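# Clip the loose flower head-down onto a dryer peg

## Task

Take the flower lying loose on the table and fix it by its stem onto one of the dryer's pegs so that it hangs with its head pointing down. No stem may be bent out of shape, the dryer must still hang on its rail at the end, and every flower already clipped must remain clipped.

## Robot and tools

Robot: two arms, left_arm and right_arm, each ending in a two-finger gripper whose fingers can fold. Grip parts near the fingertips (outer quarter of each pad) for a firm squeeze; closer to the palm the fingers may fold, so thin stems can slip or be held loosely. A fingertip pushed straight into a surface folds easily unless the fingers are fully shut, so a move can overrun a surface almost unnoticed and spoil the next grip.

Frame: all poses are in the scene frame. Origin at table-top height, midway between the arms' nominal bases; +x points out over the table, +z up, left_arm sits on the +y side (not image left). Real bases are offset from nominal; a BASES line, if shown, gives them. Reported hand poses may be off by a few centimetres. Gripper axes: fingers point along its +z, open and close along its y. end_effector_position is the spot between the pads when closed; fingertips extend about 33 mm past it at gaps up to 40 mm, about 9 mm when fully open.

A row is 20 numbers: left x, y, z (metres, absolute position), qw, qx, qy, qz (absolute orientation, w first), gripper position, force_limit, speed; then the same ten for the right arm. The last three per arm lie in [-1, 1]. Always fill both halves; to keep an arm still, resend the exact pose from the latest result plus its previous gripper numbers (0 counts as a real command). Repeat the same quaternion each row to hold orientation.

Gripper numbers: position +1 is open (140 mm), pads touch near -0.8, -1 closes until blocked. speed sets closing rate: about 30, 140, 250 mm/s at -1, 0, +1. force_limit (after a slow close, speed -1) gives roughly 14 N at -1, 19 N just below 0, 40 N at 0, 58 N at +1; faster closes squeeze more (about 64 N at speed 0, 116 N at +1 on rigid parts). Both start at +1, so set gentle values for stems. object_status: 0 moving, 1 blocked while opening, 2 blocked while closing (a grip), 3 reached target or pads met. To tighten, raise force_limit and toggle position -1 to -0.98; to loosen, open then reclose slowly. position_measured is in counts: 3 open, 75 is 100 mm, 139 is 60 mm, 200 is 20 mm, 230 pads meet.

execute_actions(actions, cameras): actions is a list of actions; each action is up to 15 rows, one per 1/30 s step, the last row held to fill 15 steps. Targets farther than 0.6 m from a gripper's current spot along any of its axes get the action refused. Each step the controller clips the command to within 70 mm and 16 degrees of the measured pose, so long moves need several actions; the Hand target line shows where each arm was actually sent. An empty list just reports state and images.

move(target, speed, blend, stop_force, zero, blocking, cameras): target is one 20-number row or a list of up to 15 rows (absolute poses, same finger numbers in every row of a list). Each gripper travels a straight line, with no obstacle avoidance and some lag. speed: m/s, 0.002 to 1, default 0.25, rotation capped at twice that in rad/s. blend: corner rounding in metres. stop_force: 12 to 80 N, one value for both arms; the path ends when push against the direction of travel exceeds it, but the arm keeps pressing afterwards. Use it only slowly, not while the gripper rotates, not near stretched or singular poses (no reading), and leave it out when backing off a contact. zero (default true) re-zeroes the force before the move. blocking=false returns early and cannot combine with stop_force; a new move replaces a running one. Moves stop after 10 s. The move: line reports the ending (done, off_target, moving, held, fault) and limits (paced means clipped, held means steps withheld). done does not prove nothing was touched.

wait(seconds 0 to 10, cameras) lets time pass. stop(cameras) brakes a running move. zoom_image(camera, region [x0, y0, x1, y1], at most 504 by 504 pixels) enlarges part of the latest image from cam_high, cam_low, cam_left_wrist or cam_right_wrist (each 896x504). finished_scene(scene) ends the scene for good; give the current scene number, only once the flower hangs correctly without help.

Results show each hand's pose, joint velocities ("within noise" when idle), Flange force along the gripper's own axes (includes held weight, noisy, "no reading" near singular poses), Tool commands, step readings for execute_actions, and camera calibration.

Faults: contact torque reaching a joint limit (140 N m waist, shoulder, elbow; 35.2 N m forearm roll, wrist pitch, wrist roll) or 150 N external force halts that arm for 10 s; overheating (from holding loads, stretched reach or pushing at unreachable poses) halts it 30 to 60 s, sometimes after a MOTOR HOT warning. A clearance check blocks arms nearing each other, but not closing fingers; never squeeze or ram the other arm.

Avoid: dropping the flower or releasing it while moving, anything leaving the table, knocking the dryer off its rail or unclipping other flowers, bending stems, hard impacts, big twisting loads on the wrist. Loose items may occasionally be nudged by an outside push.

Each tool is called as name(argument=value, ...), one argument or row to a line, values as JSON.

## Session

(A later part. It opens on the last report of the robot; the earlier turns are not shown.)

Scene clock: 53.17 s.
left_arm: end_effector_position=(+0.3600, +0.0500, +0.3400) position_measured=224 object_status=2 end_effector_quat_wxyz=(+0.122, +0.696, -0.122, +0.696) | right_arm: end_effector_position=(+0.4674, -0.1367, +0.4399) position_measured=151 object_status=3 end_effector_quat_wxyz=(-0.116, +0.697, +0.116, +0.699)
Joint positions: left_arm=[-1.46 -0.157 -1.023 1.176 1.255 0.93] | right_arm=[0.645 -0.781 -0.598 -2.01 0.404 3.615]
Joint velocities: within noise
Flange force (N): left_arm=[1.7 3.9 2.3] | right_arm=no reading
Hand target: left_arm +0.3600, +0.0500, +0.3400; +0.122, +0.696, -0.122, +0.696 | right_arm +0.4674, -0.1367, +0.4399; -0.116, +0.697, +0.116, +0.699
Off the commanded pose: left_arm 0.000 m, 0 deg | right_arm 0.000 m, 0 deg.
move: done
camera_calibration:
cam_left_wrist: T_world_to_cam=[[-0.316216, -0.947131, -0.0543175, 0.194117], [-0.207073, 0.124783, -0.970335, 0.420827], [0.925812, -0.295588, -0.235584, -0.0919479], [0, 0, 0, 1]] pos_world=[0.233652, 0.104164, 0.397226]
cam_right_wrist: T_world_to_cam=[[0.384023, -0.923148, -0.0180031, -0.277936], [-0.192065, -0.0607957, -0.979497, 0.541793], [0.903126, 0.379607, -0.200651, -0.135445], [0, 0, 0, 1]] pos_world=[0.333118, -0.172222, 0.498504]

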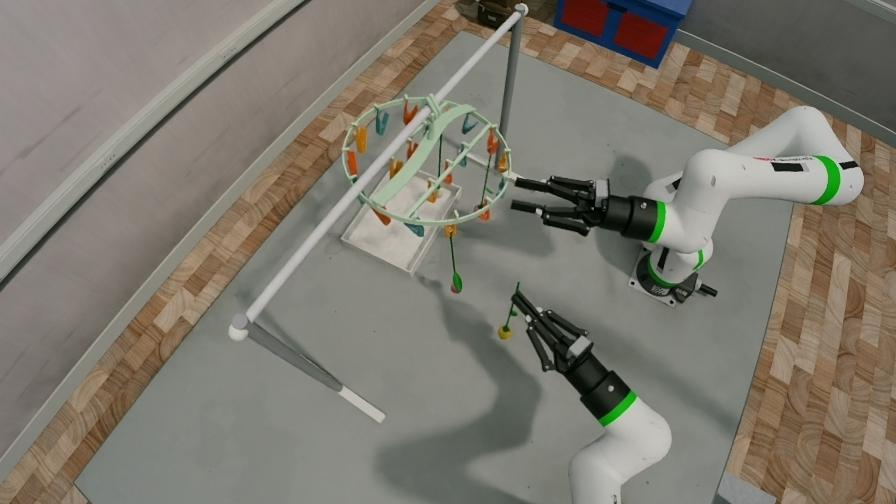

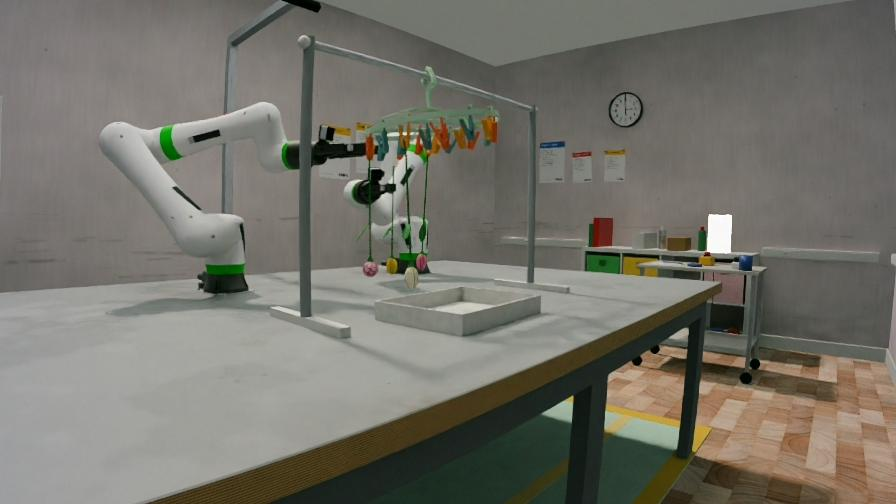

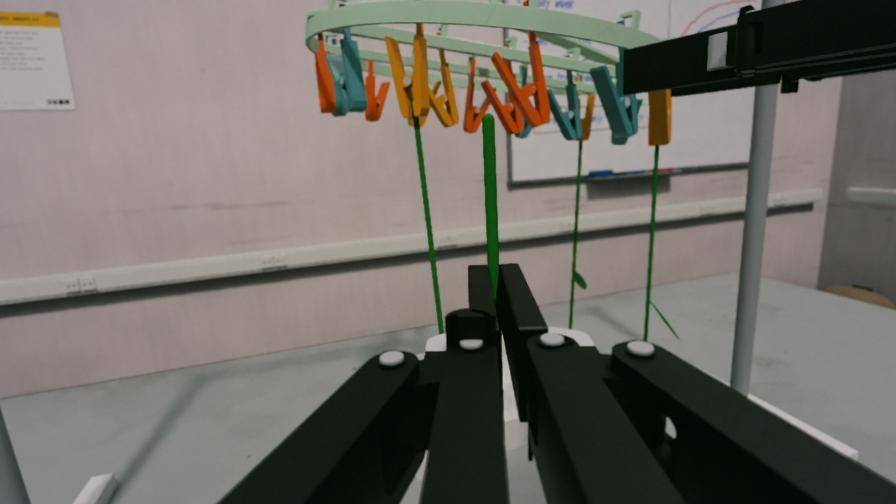

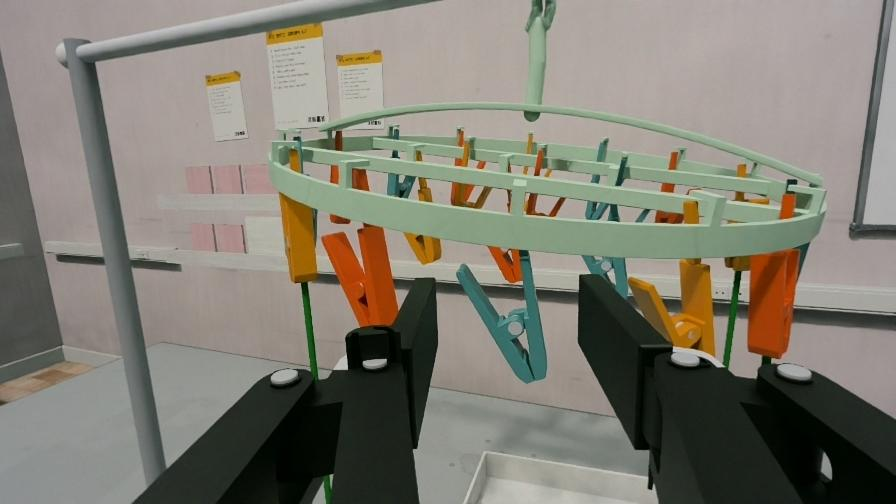

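move(
  target=[
    [0.36,0.05,0.34,0.1225,0.698,-0.1225,0.698,-1,-1,-1,0.468,-0.137,0.436,-0.117,0.697,0.117,0.697,-0.18,1,0],
    [0.36,0.05,0.34,0.1225,0.698,-0.1225,0.698,-1,-1,-1,0.498,-0.1265,0.436,-0.117,0.697,0.117,0.697,-0.18,1,0],
  ],
  speed=0.05,
)

zoom_image(
  camera="cam_right_wrist",
  region=[360, 160, 660, 460],
)

zoom_image(
  camera="cam_left_wrist",
  region=[500, 0, 800, 200],
)

zoom_image(
  camera="cam_high",
  region=[440, 140, 600, 260],
)

Scene clock: 54.80 s.
left_arm: end_effector_position=(+0.3600, +0.0500, +0.3400) position_measured=224 object_status=2 end_effector_quat_wxyz=(+0.122, +0.696, -0.122, +0.696) | right_arm: end_effector_position=(+0.4980, -0.1266, +0.4362) position_measured=151 object_status=3 end_effector_quat_wxyz=(-0.117, +0.698, +0.118, +0.697)
Joint positions: left_arm=[-1.46 -0.157 -1.023 1.176 1.255 0.93] | right_arm=[0.644 -0.678 -0.551 -1.9 0.379 3.493]
Joint velocities: within noise
Flange force (N): left_arm=[1.3 4.7 2.2] | right_arm=no reading
Hand target: left_arm +0.3600, +0.0500, +0.3400; +0.122, +0.696, -0.122, +0.696 | right_arm +0.4980, -0.1266, +0.4362; -0.117, +0.698, +0.118, +0.697
Off the commanded pose: left_arm 0.000 m, 0 deg | right_arm 0.000 m, 0 deg.
move: done
camera_calibration:
cam_left_wrist: T_world_to_cam=[[-0.316216, -0.947131, -0.0543175, 0.194117], [-0.207073, 0.124783, -0.970335, 0.420827], [0.925812, -0.295588, -0.235584, -0.0919479], [0, 0, 0, 1]] pos_world=[0.233652, 0.104164, 0.397226]
cam_right_wrist: T_world_to_cam=[[0.388537, -0.921253, -0.0182169, -0.282364], [-0.195709, -0.0631884, -0.978624, 0.545702], [0.900409, 0.383797, -0.204848, -0.163947], [0, 0, 0, 1]] pos_world=[0.364127, -0.162725, 0.495309]

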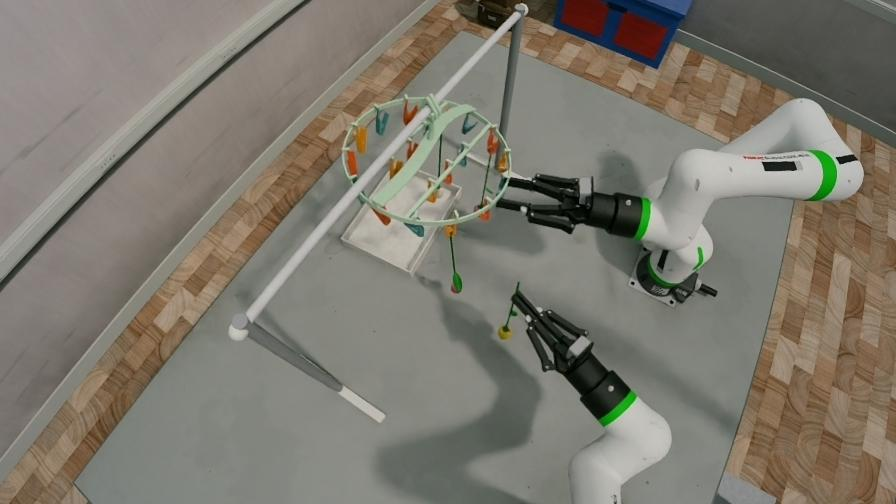

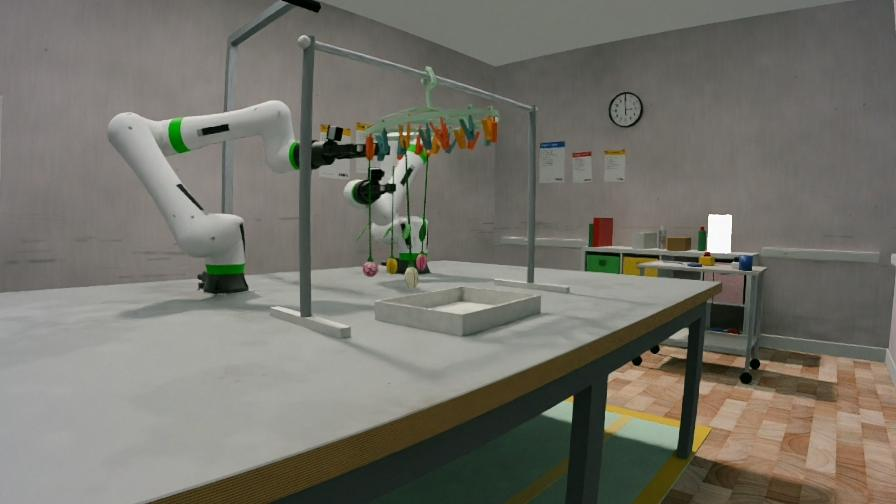

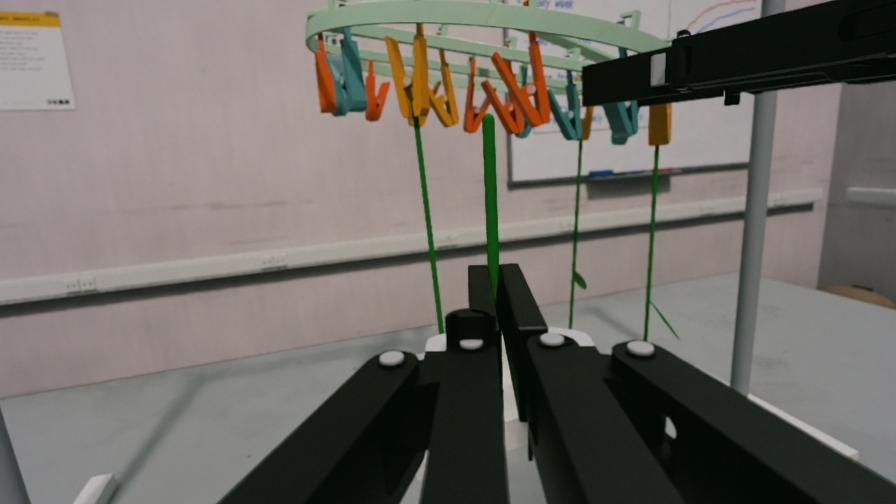

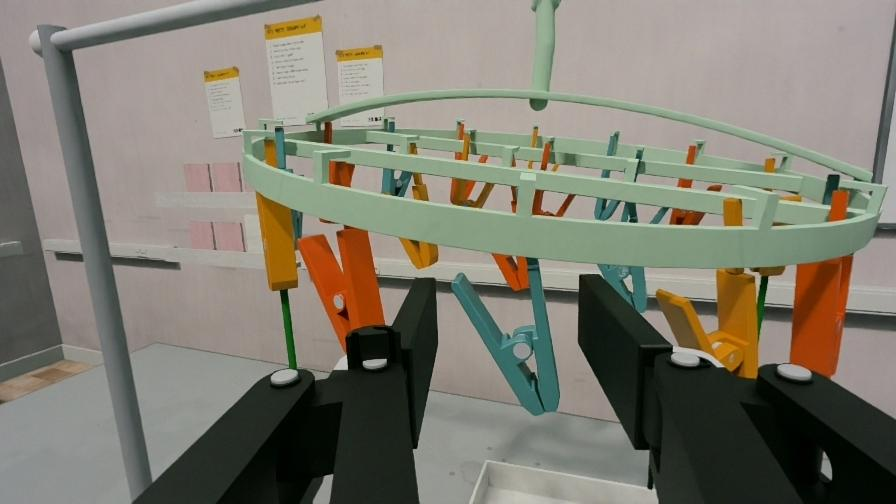

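Scaled by 1.680.

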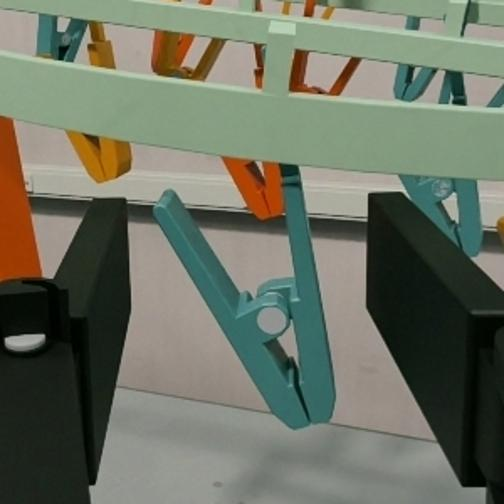

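Scaled by 1.680.

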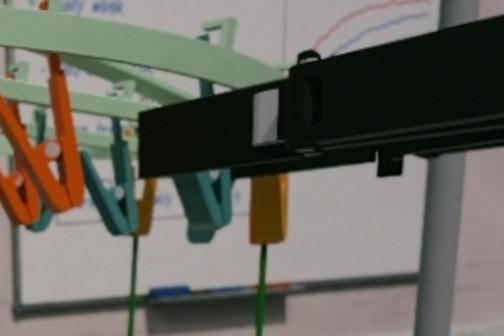

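Scaled by 3.150.

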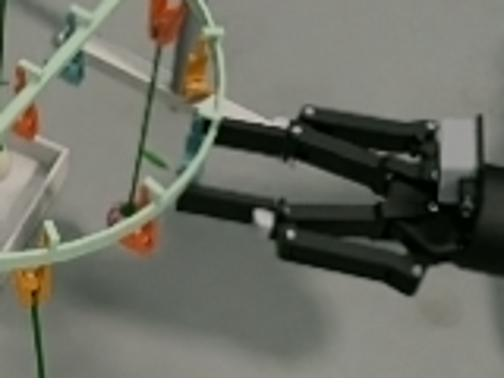

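move(
  target=[
    [0.36,0.05,0.34,0.1225,0.698,-0.1225,0.698,-1,-1,-1,0.498,-0.1265,0.436,-0.117,0.697,0.117,0.697,-0.29,-1,-1],
    [0.36,0.05,0.34,0.1225,0.698,-0.1225,0.698,-1,-1,-1,0.4975,-0.1229,0.436,-0.117,0.697,0.117,0.697,-0.29,-1,-1],
  ],
  speed=0.03,
  cameras=["cam_right_wrist"],
)

zoom_image(
  camera="cam_right_wrist",
  region=[360, 160, 660, 460],
)

Scene clock: 57.00 s.
left_arm: end_effector_position=(+0.3600, +0.0500, +0.3400) position_measured=224 object_status=2 end_effector_quat_wxyz=(+0.122, +0.696, -0.122, +0.696) | right_arm: end_effector_position=(+0.4975, -0.1229, +0.4360) position_measured=165 object_status=3 end_effector_quat_wxyz=(-0.117, +0.697, +0.117, +0.697)
Joint positions: left_arm=[-1.46 -0.157 -1.023 1.176 1.255 0.93] | right_arm=[0.703 -0.664 -0.541 -1.839 0.435 3.435]
Joint velocities: within noise
Flange force (N): left_arm=[2.4 3.7 1.7] | right_arm=no reading
Hand target: left_arm +0.3600, +0.0500, +0.3400; +0.122, +0.696, -0.122, +0.696 | right_arm +0.4975, -0.1229, +0.4360; -0.117, +0.697, +0.117, +0.697
Off the commanded pose: left_arm 0.000 m, 0 deg | right_arm 0.000 m, 0 deg.
move: done
camera_calibration:
cam_right_wrist: T_world_to_cam=[[0.387375, -0.921745, -0.018084, -0.278263], [-0.194639, -0.0625946, -0.978876, 0.545366], [0.901142, 0.382711, -0.203655, -0.165992], [0, 0, 0, 1]] pos_world=[0.363524, -0.158824, 0.495008]
Images, in order (width x height): cam_right_wrist 896x504.

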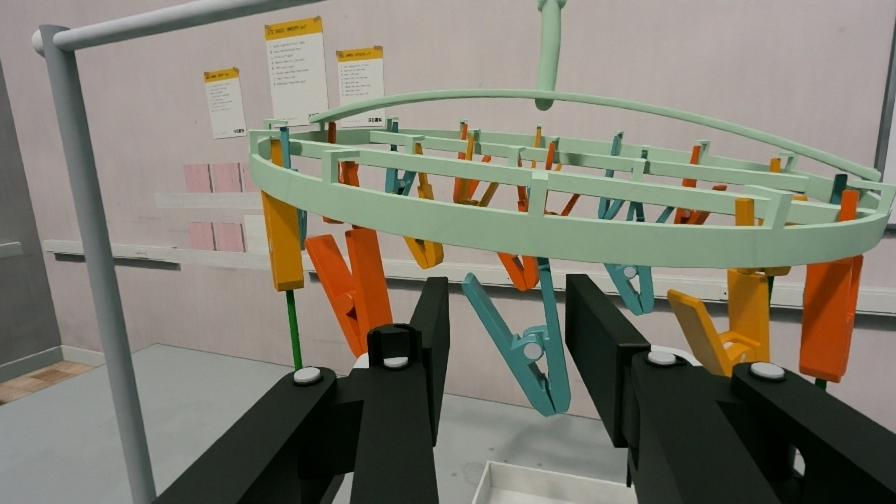

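Scaled by 1.680.

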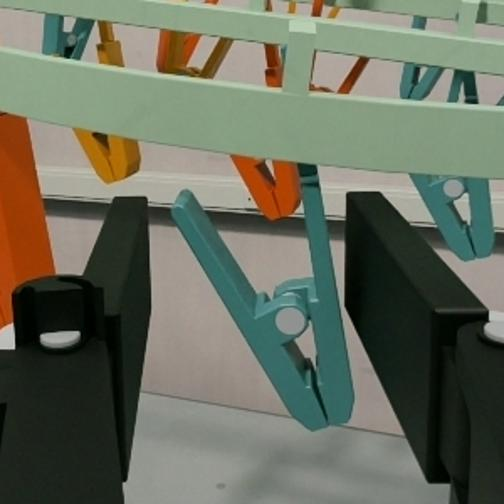

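move(
  target=[0.36,0.05,0.34,0.1225,0.698,-0.1225,0.698,-1,-1,-1,0.4975,-0.1229,0.434,-0.0497,0.6826,0.1833,0.705,-0.29,-1,-1],
  speed=0.05,
  cameras=["cam_right_wrist"],
)

zoom_image(
  camera="cam_right_wrist",
  region=[360, 160, 660, 460],
)

Scene clock: 59.67 s.
left_arm: end_effector_position=(+0.3600, +0.0500, +0.3400) position_measured=224 object_status=2 end_effector_quat_wxyz=(+0.122, +0.696, -0.122, +0.696) | right_arm: end_effector_position=(+0.4975, -0.1229, +0.4339) position_measured=165 object_status=3 end_effector_quat_wxyz=(-0.050, +0.683, +0.183, +0.705)
Joint positions: left_arm=[-1.46 -0.157 -1.023 1.176 1.255 0.93] | right_arm=[0.715 -0.661 -0.544 -1.822 0.445 3.61]
Joint velocities: within noise
Flange force (N): left_arm=[1.9 4.1 1.0] | right_arm=no reading
Hand target: left_arm +0.3600, +0.0500, +0.3400; +0.122, +0.696, -0.122, +0.696 | right_arm +0.4975, -0.1229, +0.4340; -0.050, +0.683, +0.183, +0.705
Off the commanded pose: left_arm 0.000 m, 0 deg | right_arm 0.000 m, 0 deg.
move: done
camera_calibration:
cam_right_wrist: T_world_to_cam=[[0.382522, -0.907659, 0.172719, -0.356887], [-0.1336, -0.239309, -0.961708, 0.483697], [0.914236, 0.344799, -0.212804, -0.173667], [0, 0, 0, 1]] pos_world=[0.359912, -0.148299, 0.48986]
Images, in order (width x height): cam_right_wrist 896x504.

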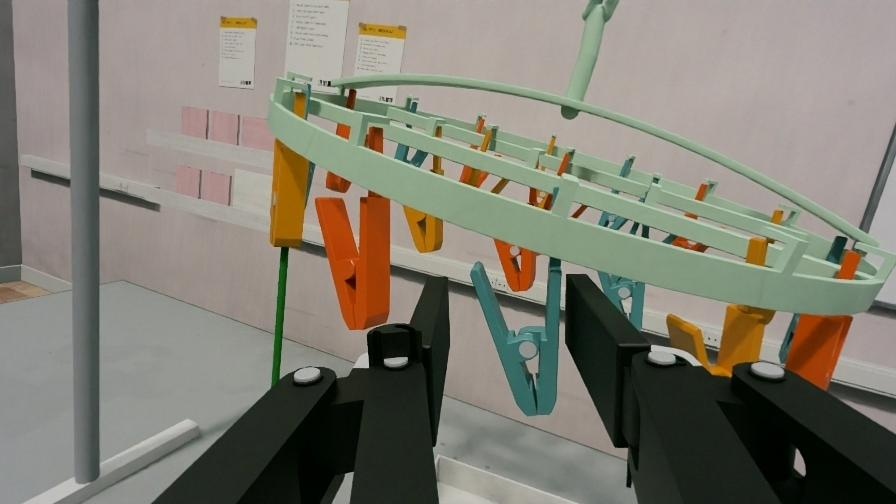

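Scaled by 1.680.

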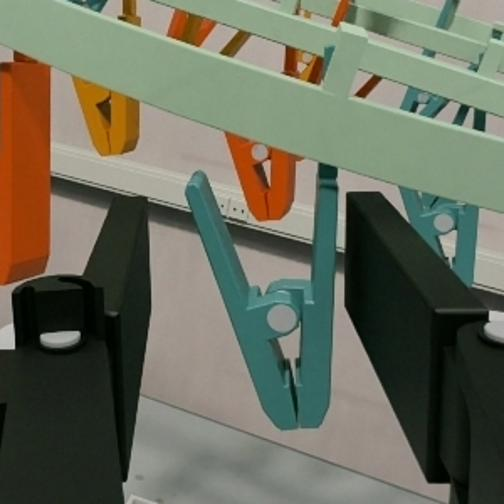

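move(
  target=[
    [0.36,0.05,0.34,0.1225,0.698,-0.1225,0.698,-1,-1,-1,0.4988,-0.126,0.434,-0.0497,0.6826,0.1833,0.705,-0.29,-1,-1],
    [0.36,0.05,0.34,0.1225,0.698,-0.1225,0.698,-1,-1,-1,0.4988,-0.126,0.434,-0.0497,0.6826,0.1833,0.705,-1,-1,-1],
  ],
  speed=0.03,
)

wait(
  seconds=1,
  cameras=["cam_right_wrist","cam_left_wrist"],
)

zoom_image(
  camera="cam_right_wrist",
  region=[400, 160, 640, 460],
)

zoom_image(
  camera="cam_left_wrist",
  region=[500, 0, 800, 200],
)

Scene clock: 61.77 s.
left_arm: end_effector_position=(+0.3600, +0.0500, +0.3400) position_measured=224 object_status=2 end_effector_quat_wxyz=(+0.122, +0.696, -0.122, +0.696) | right_arm: end_effector_position=(+0.4988, -0.1260, +0.4340) position_measured=198 object_status=2 end_effector_quat_wxyz=(-0.050, +0.683, +0.183, +0.705)
Joint positions: left_arm=[-1.46 -0.157 -1.023 1.176 1.255 0.93] | right_arm=[0.678 -0.669 -0.549 -1.851 0.411 3.638]
Joint velocities: within noise
Flange force (N): left_arm=[1.4 4.0 2.1] | right_arm=no reading
Hand target: left_arm +0.3600, +0.0500, +0.3400; +0.122, +0.696, -0.122, +0.696 | right_arm +0.4988, -0.1260, +0.4340; -0.050, +0.683, +0.183, +0.705
Off the commanded pose: left_arm 0.000 m, 0 deg | right_arm 0.000 m, 0 deg.
move: done
camera_calibration:
cam_left_wrist: T_world_to_cam=[[-0.316216, -0.947131, -0.0543175, 0.194117], [-0.207073, 0.124783, -0.970335, 0.420827], [0.925812, -0.295588, -0.235584, -0.0919479], [0, 0, 0, 1]] pos_world=[0.233652, 0.104164, 0.397226]
cam_right_wrist: T_world_to_cam=[[0.38257, -0.907668, 0.172565, -0.36025], [-0.133546, -0.239136, -0.961758, 0.483232], [0.914224, 0.344895, -0.212702, -0.173762], [0, 0, 0, 1]] pos_world=[0.361212, -0.151499, 0.48996]

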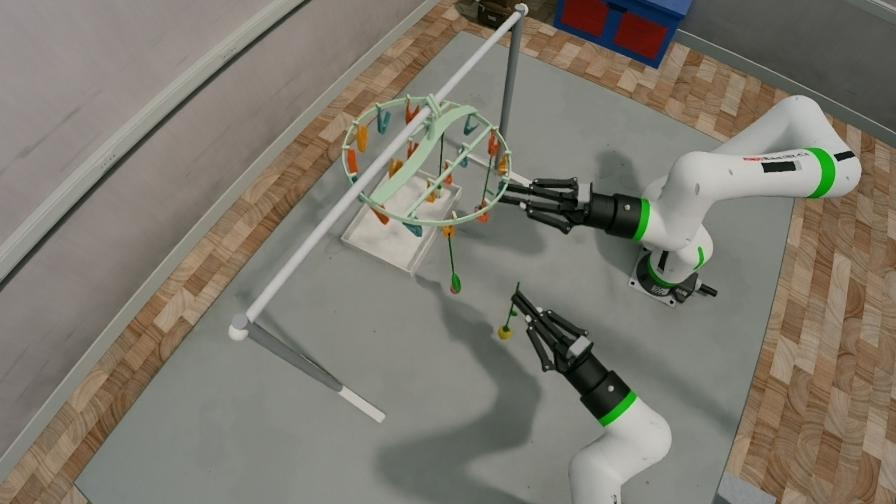

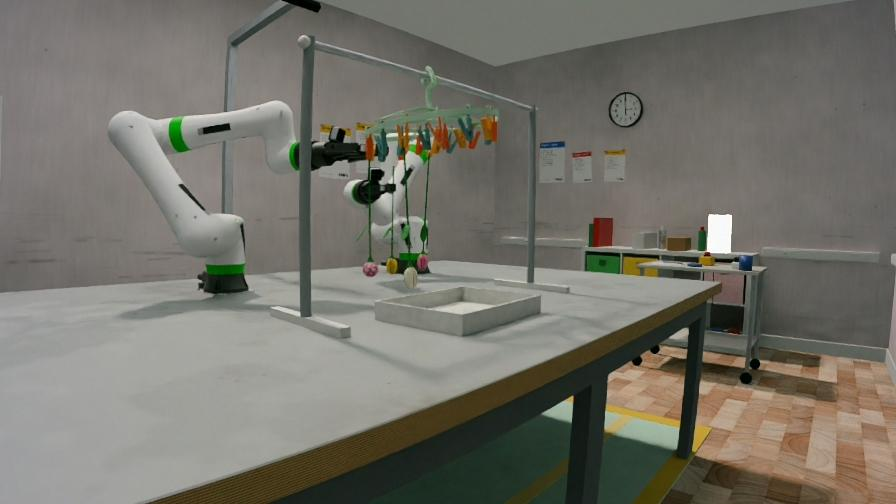

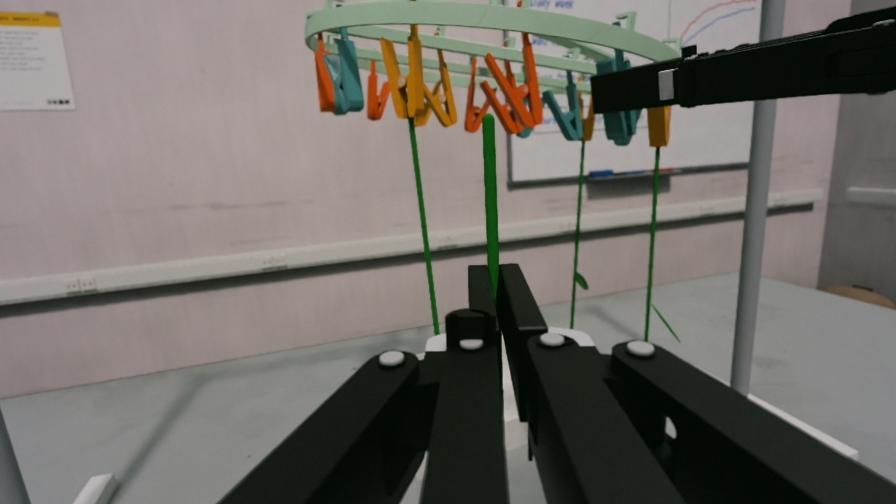

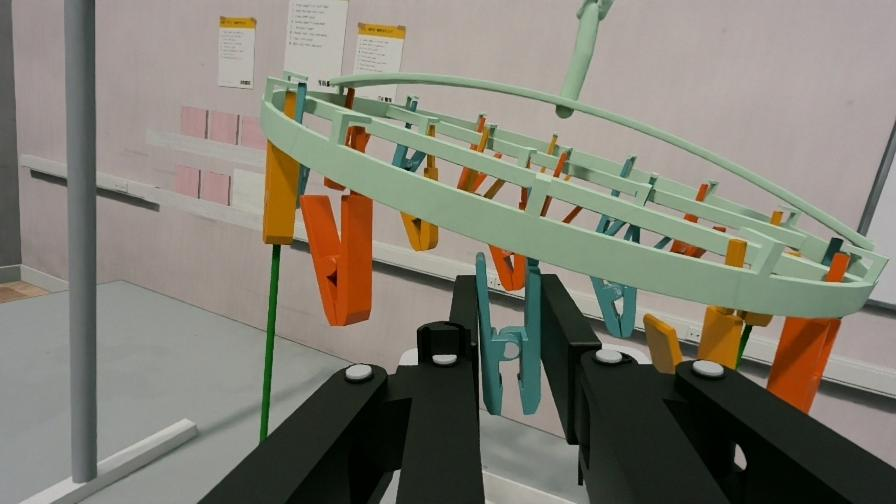

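Scene clock: 62.77 s.
left_arm: end_effector_position=(+0.3600, +0.0500, +0.3400) position_measured=224 object_status=2 end_effector_quat_wxyz=(+0.122, +0.696, -0.122, +0.696) | right_arm: end_effector_position=(+0.4988, -0.1260, +0.4340) position_measured=198 object_status=2 end_effector_quat_wxyz=(-0.050, +0.683, +0.183, +0.705)
Joint positions: left_arm=[-1.46 -0.157 -1.023 1.176 1.255 0.93] | right_arm=[0.678 -0.669 -0.549 -1.851 0.411 3.638]
Joint velocities: within noise
Flange force (N): left_arm=[2.2 3.6 2.0] | right_arm=no reading
Hand target: left_arm +0.3600, +0.0500, +0.3400; +0.122, +0.696, -0.122, +0.696 | right_arm +0.4988, -0.1260, +0.4340; -0.050, +0.683, +0.183, +0.705
Tool commands: left_gripper/position=-1.0 left_gripper/force_limit=-1.0 left_gripper/speed=-1.0 right_gripper/position=-1.0 right_gripper/force_limit=-1.0 right_gripper/speed=-1.0
Off the commanded pose: left_arm 0.000 m, 0 deg | right_arm 0.000 m, 0 deg.
wait: 1.00 s; at rest by 0.17 s
camera_calibration:
cam_left_wrist: T_world_to_cam=[[-0.316216, -0.947131, -0.0543175, 0.194117], [-0.207073, 0.124783, -0.970335, 0.420827], [0.925812, -0.295588, -0.235584, -0.0919479], [0, 0, 0, 1]] pos_world=[0.233652, 0.104164, 0.397226]
cam_right_wrist: T_world_to_cam=[[0.38257, -0.907668, 0.172565, -0.36025], [-0.133546, -0.239136, -0.961758, 0.483232], [0.914224, 0.344895, -0.212702, -0.173762], [0, 0, 0, 1]] pos_world=[0.361212, -0.151499, 0.48996]
Images, in order (width x height): cam_left_wrist 896x504, cam_right_wrist 896x504.

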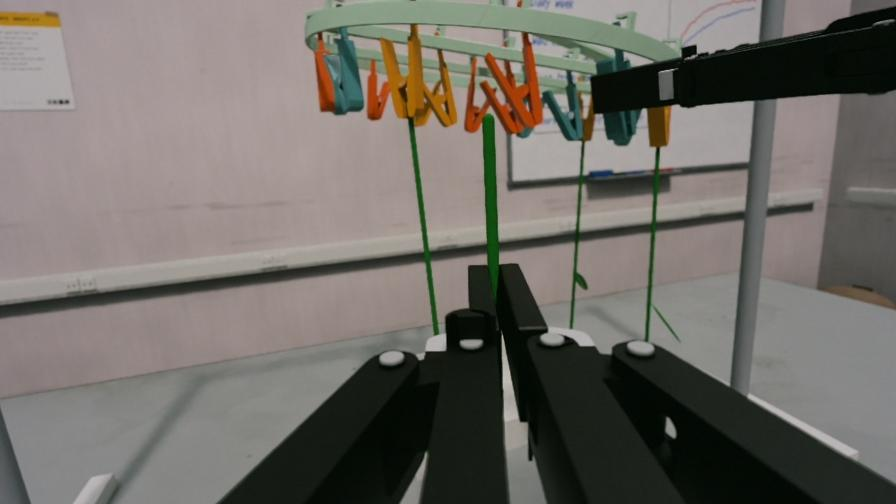

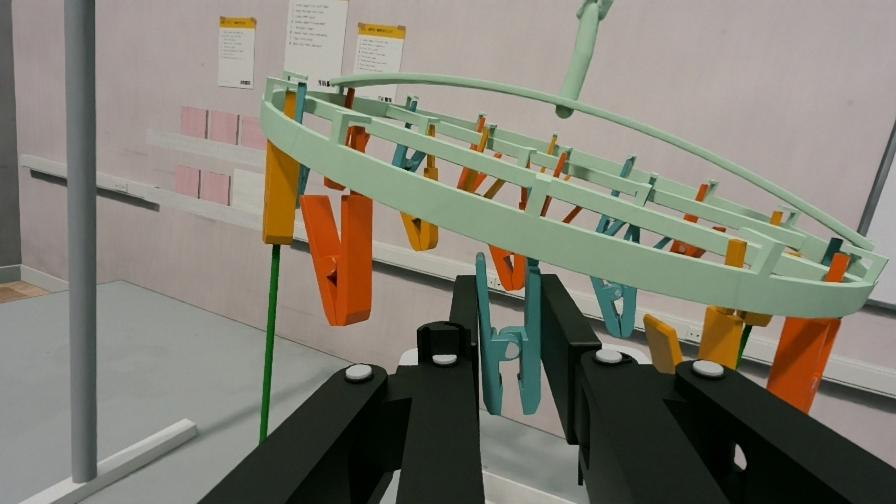

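Scaled by 1.680.

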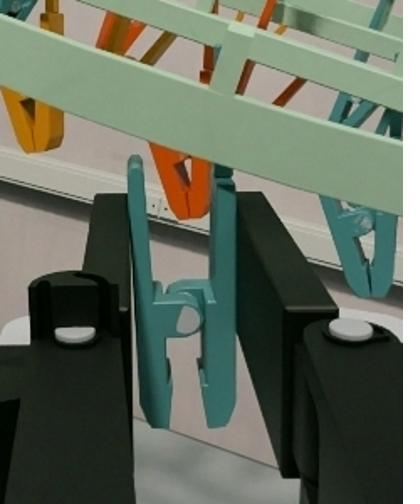

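Scaled by 1.680.

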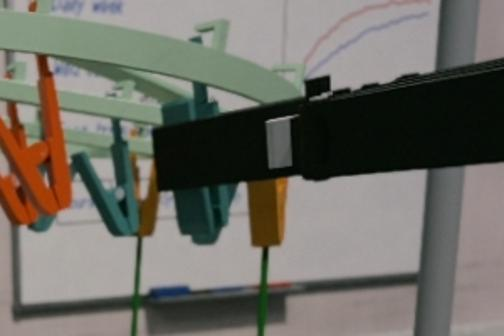

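move(
  target=[
    [0.42,-0.02,0.32,0.2932,0.6439,-0.165,0.688,-1,-1,-1,0.4988,-0.126,0.434,-0.0497,0.6826,0.1833,0.705,-1,-1,-1],
    [0.475,-0.095,0.305,0.2932,0.6439,-0.165,0.688,-1,-1,-1,0.4988,-0.126,0.434,-0.0497,0.6826,0.1833,0.705,-1,-1,-1],
  ],
  speed=0.12,
)

zoom_image(
  camera="cam_right_wrist",
  region=[380, 240, 640, 504],
)

zoom_image(
  camera="cam_left_wrist",
  region=[350, 0, 650, 280],
)

Scene clock: 66.43 s.
left_arm: end_effector_position=(+0.4750, -0.0950, +0.3050) position_measured=224 object_status=2 end_effector_quat_wxyz=(+0.293, +0.644, -0.165, +0.688) | right_arm: end_effector_position=(+0.4988, -0.1260, +0.4340) position_measured=198 object_status=2 end_effector_quat_wxyz=(-0.050, +0.683, +0.183, +0.705)
Joint positions: left_arm=[-0.854 0.222 -0.677 0.184 1.026 1.608] | right_arm=[0.678 -0.669 -0.549 -1.851 0.411 3.638]
Joint velocities: within noise
Flange force (N): left_arm=[2.5 1.2 4.5] | right_arm=no reading
Hand target: left_arm +0.4750, -0.0950, +0.3050; +0.293, +0.644, -0.165, +0.688 | right_arm +0.4988, -0.1260, +0.4340; -0.050, +0.683, +0.183, +0.705
Off the commanded pose: left_arm 0.000 m, 0 deg | right_arm 0.000 m, 0 deg.
move: done
camera_calibration:
cam_left_wrist: T_world_to_cam=[[-0.594242, -0.798083, 0.0996937, 0.190525], [-0.1581, -0.00562411, -0.987407, 0.398312], [0.788594, -0.602521, -0.122835, -0.247835], [0, 0, 0, 1]] pos_world=[0.371632, 0.00496924, 0.343859]
cam_right_wrist: T_world_to_cam=[[0.38257, -0.907668, 0.172565, -0.36025], [-0.133546, -0.239136, -0.961758, 0.483232], [0.914224, 0.344895, -0.212702, -0.173762], [0, 0, 0, 1]] pos_world=[0.361212, -0.151499, 0.48996]

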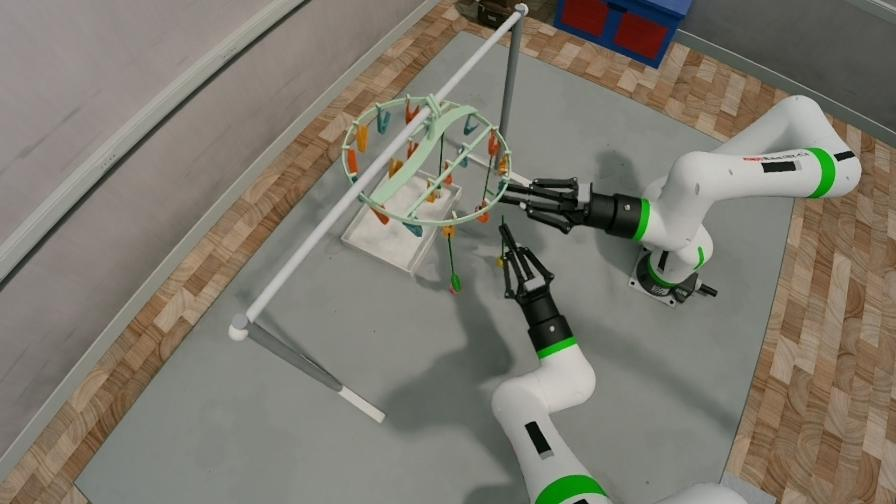

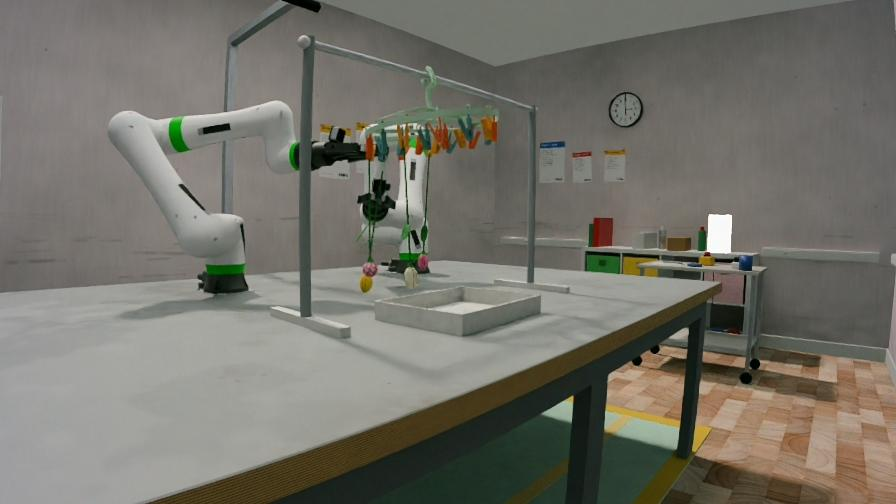

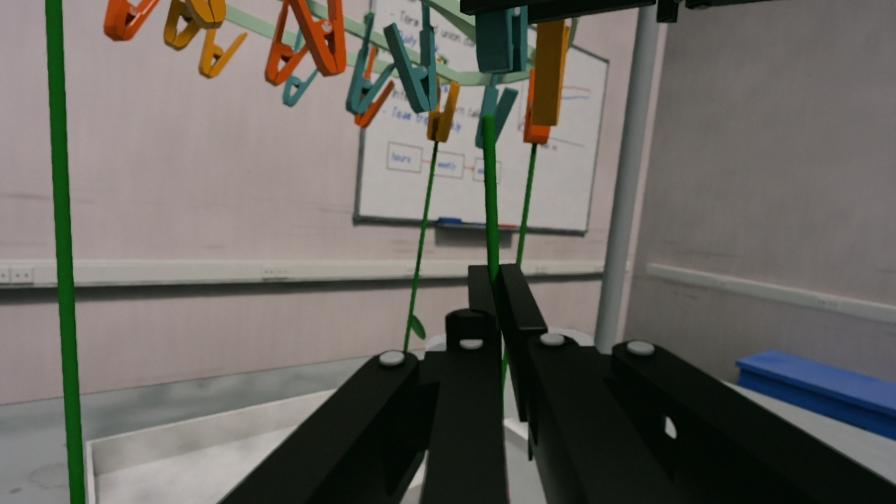

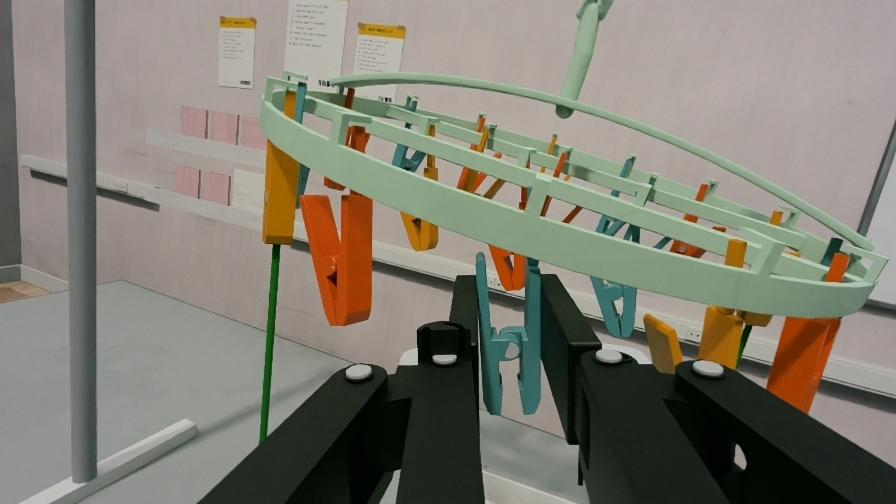

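Scaled by 1.909.

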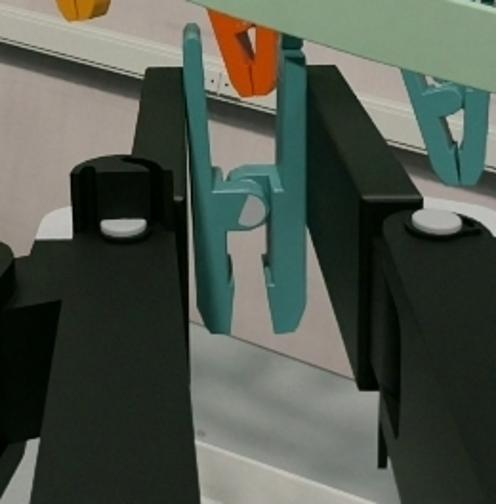

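Scaled by 1.680.

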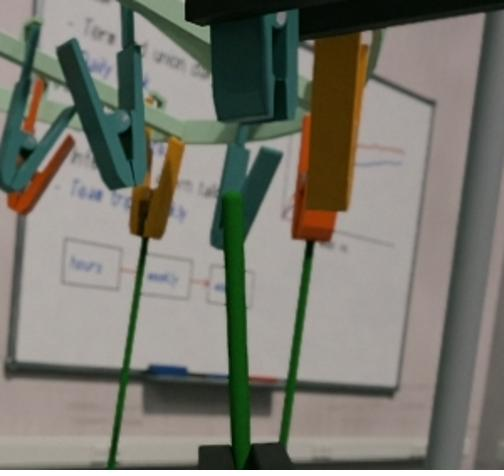

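move(
  target=[
    [0.4944,-0.1204,0.312,0.2932,0.6439,-0.165,0.688,-1,-1,-1,0.4988,-0.126,0.434,-0.0497,0.6826,0.1833,0.705,-1,-1,-1],
  ],
  speed=0.06,
  cameras=["cam_left_wrist","cam_right_wrist","cam_low"],
)

zoom_image(
  camera="cam_right_wrist",
  region=[380, 240, 640, 504],
)

zoom_image(
  camera="cam_left_wrist",
  region=[350, 0, 650, 280],
)

zoom_image(
  camera="cam_low",
  region=[340, 110, 440, 300],
)

Scene clock: 67.47 s.
left_arm: end_effector_position=(+0.4944, -0.1204, +0.3120) position_measured=224 object_status=2 end_effector_quat_wxyz=(+0.293, +0.644, -0.165, +0.688) | right_arm: end_effector_position=(+0.4988, -0.1260, +0.4340) position_measured=198 object_status=2 end_effector_quat_wxyz=(-0.050, +0.683, +0.183, +0.705)
Joint positions: left_arm=[-0.864 0.272 -0.59 0.199 0.991 1.593] | right_arm=[0.678 -0.669 -0.549 -1.851 0.411 3.638]
Joint velocities: within noise
Flange force (N): left_arm=[1.5 2.2 4.3] | right_arm=no reading
Hand target: left_arm +0.4944, -0.1204, +0.3120; +0.293, +0.644, -0.165, +0.688 | right_arm +0.4988, -0.1260, +0.4340; -0.050, +0.683, +0.183, +0.705
Off the commanded pose: left_arm 0.000 m, 0 deg | right_arm 0.000 m, 0 deg.
move: done
camera_calibration:
cam_left_wrist: T_world_to_cam=[[-0.594226, -0.798088, 0.0997516, 0.180977], [-0.158213, -0.00561272, -0.987389, 0.408185], [0.788584, -0.602514, -0.122933, -0.277599], [0, 0, 0, 1]] pos_world=[0.391032, -0.0205308, 0.350859]
cam_right_wrist: T_world_to_cam=[[0.38257, -0.907668, 0.172565, -0.36025], [-0.133546, -0.239136, -0.961758, 0.483232], [0.914224, 0.344895, -0.212702, -0.173762], [0, 0, 0, 1]] pos_world=[0.361212, -0.151499, 0.48996]
Images, in order (width x height): cam_low 896x504, cam_left_wrist 896x504, cam_right_wrist 896x504.

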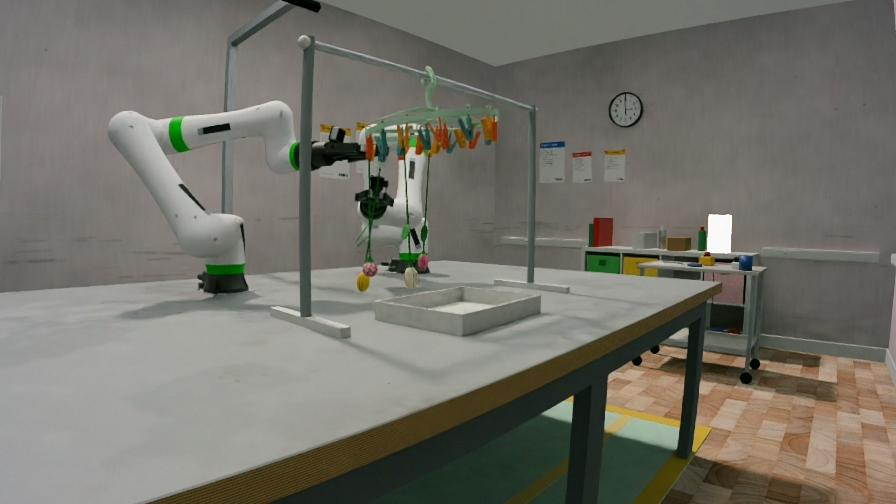

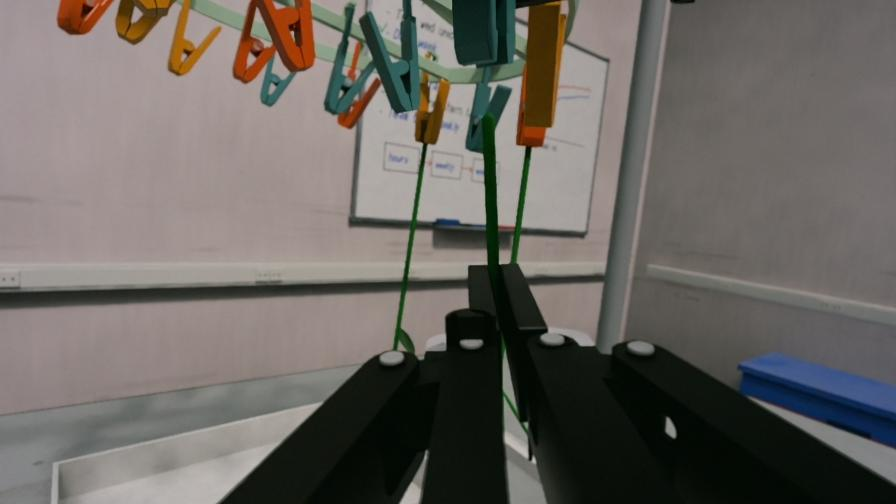

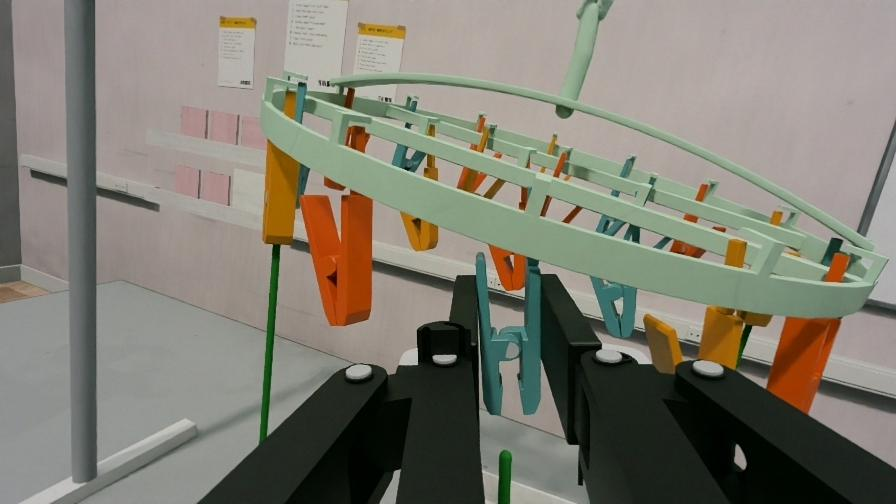

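Scaled by 1.909.

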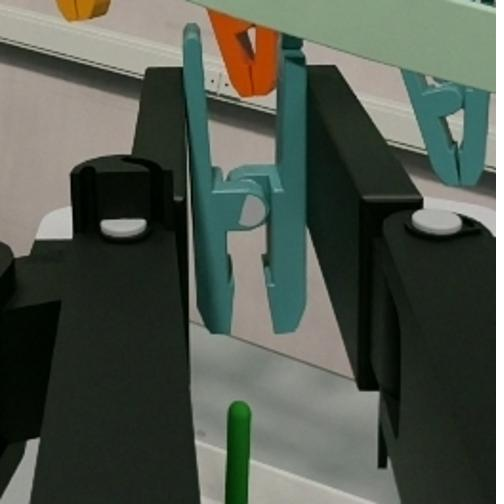

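Scaled by 1.680.

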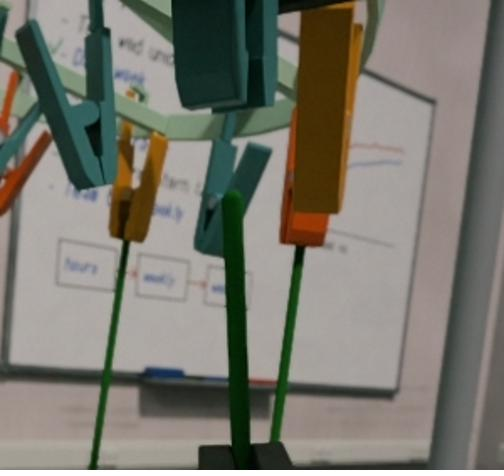

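Scaled by 2.653.

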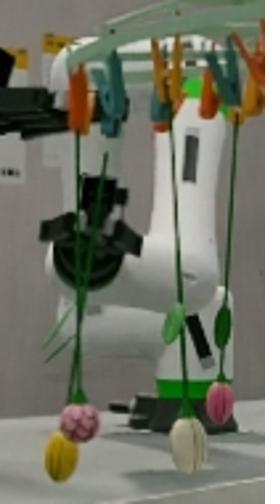

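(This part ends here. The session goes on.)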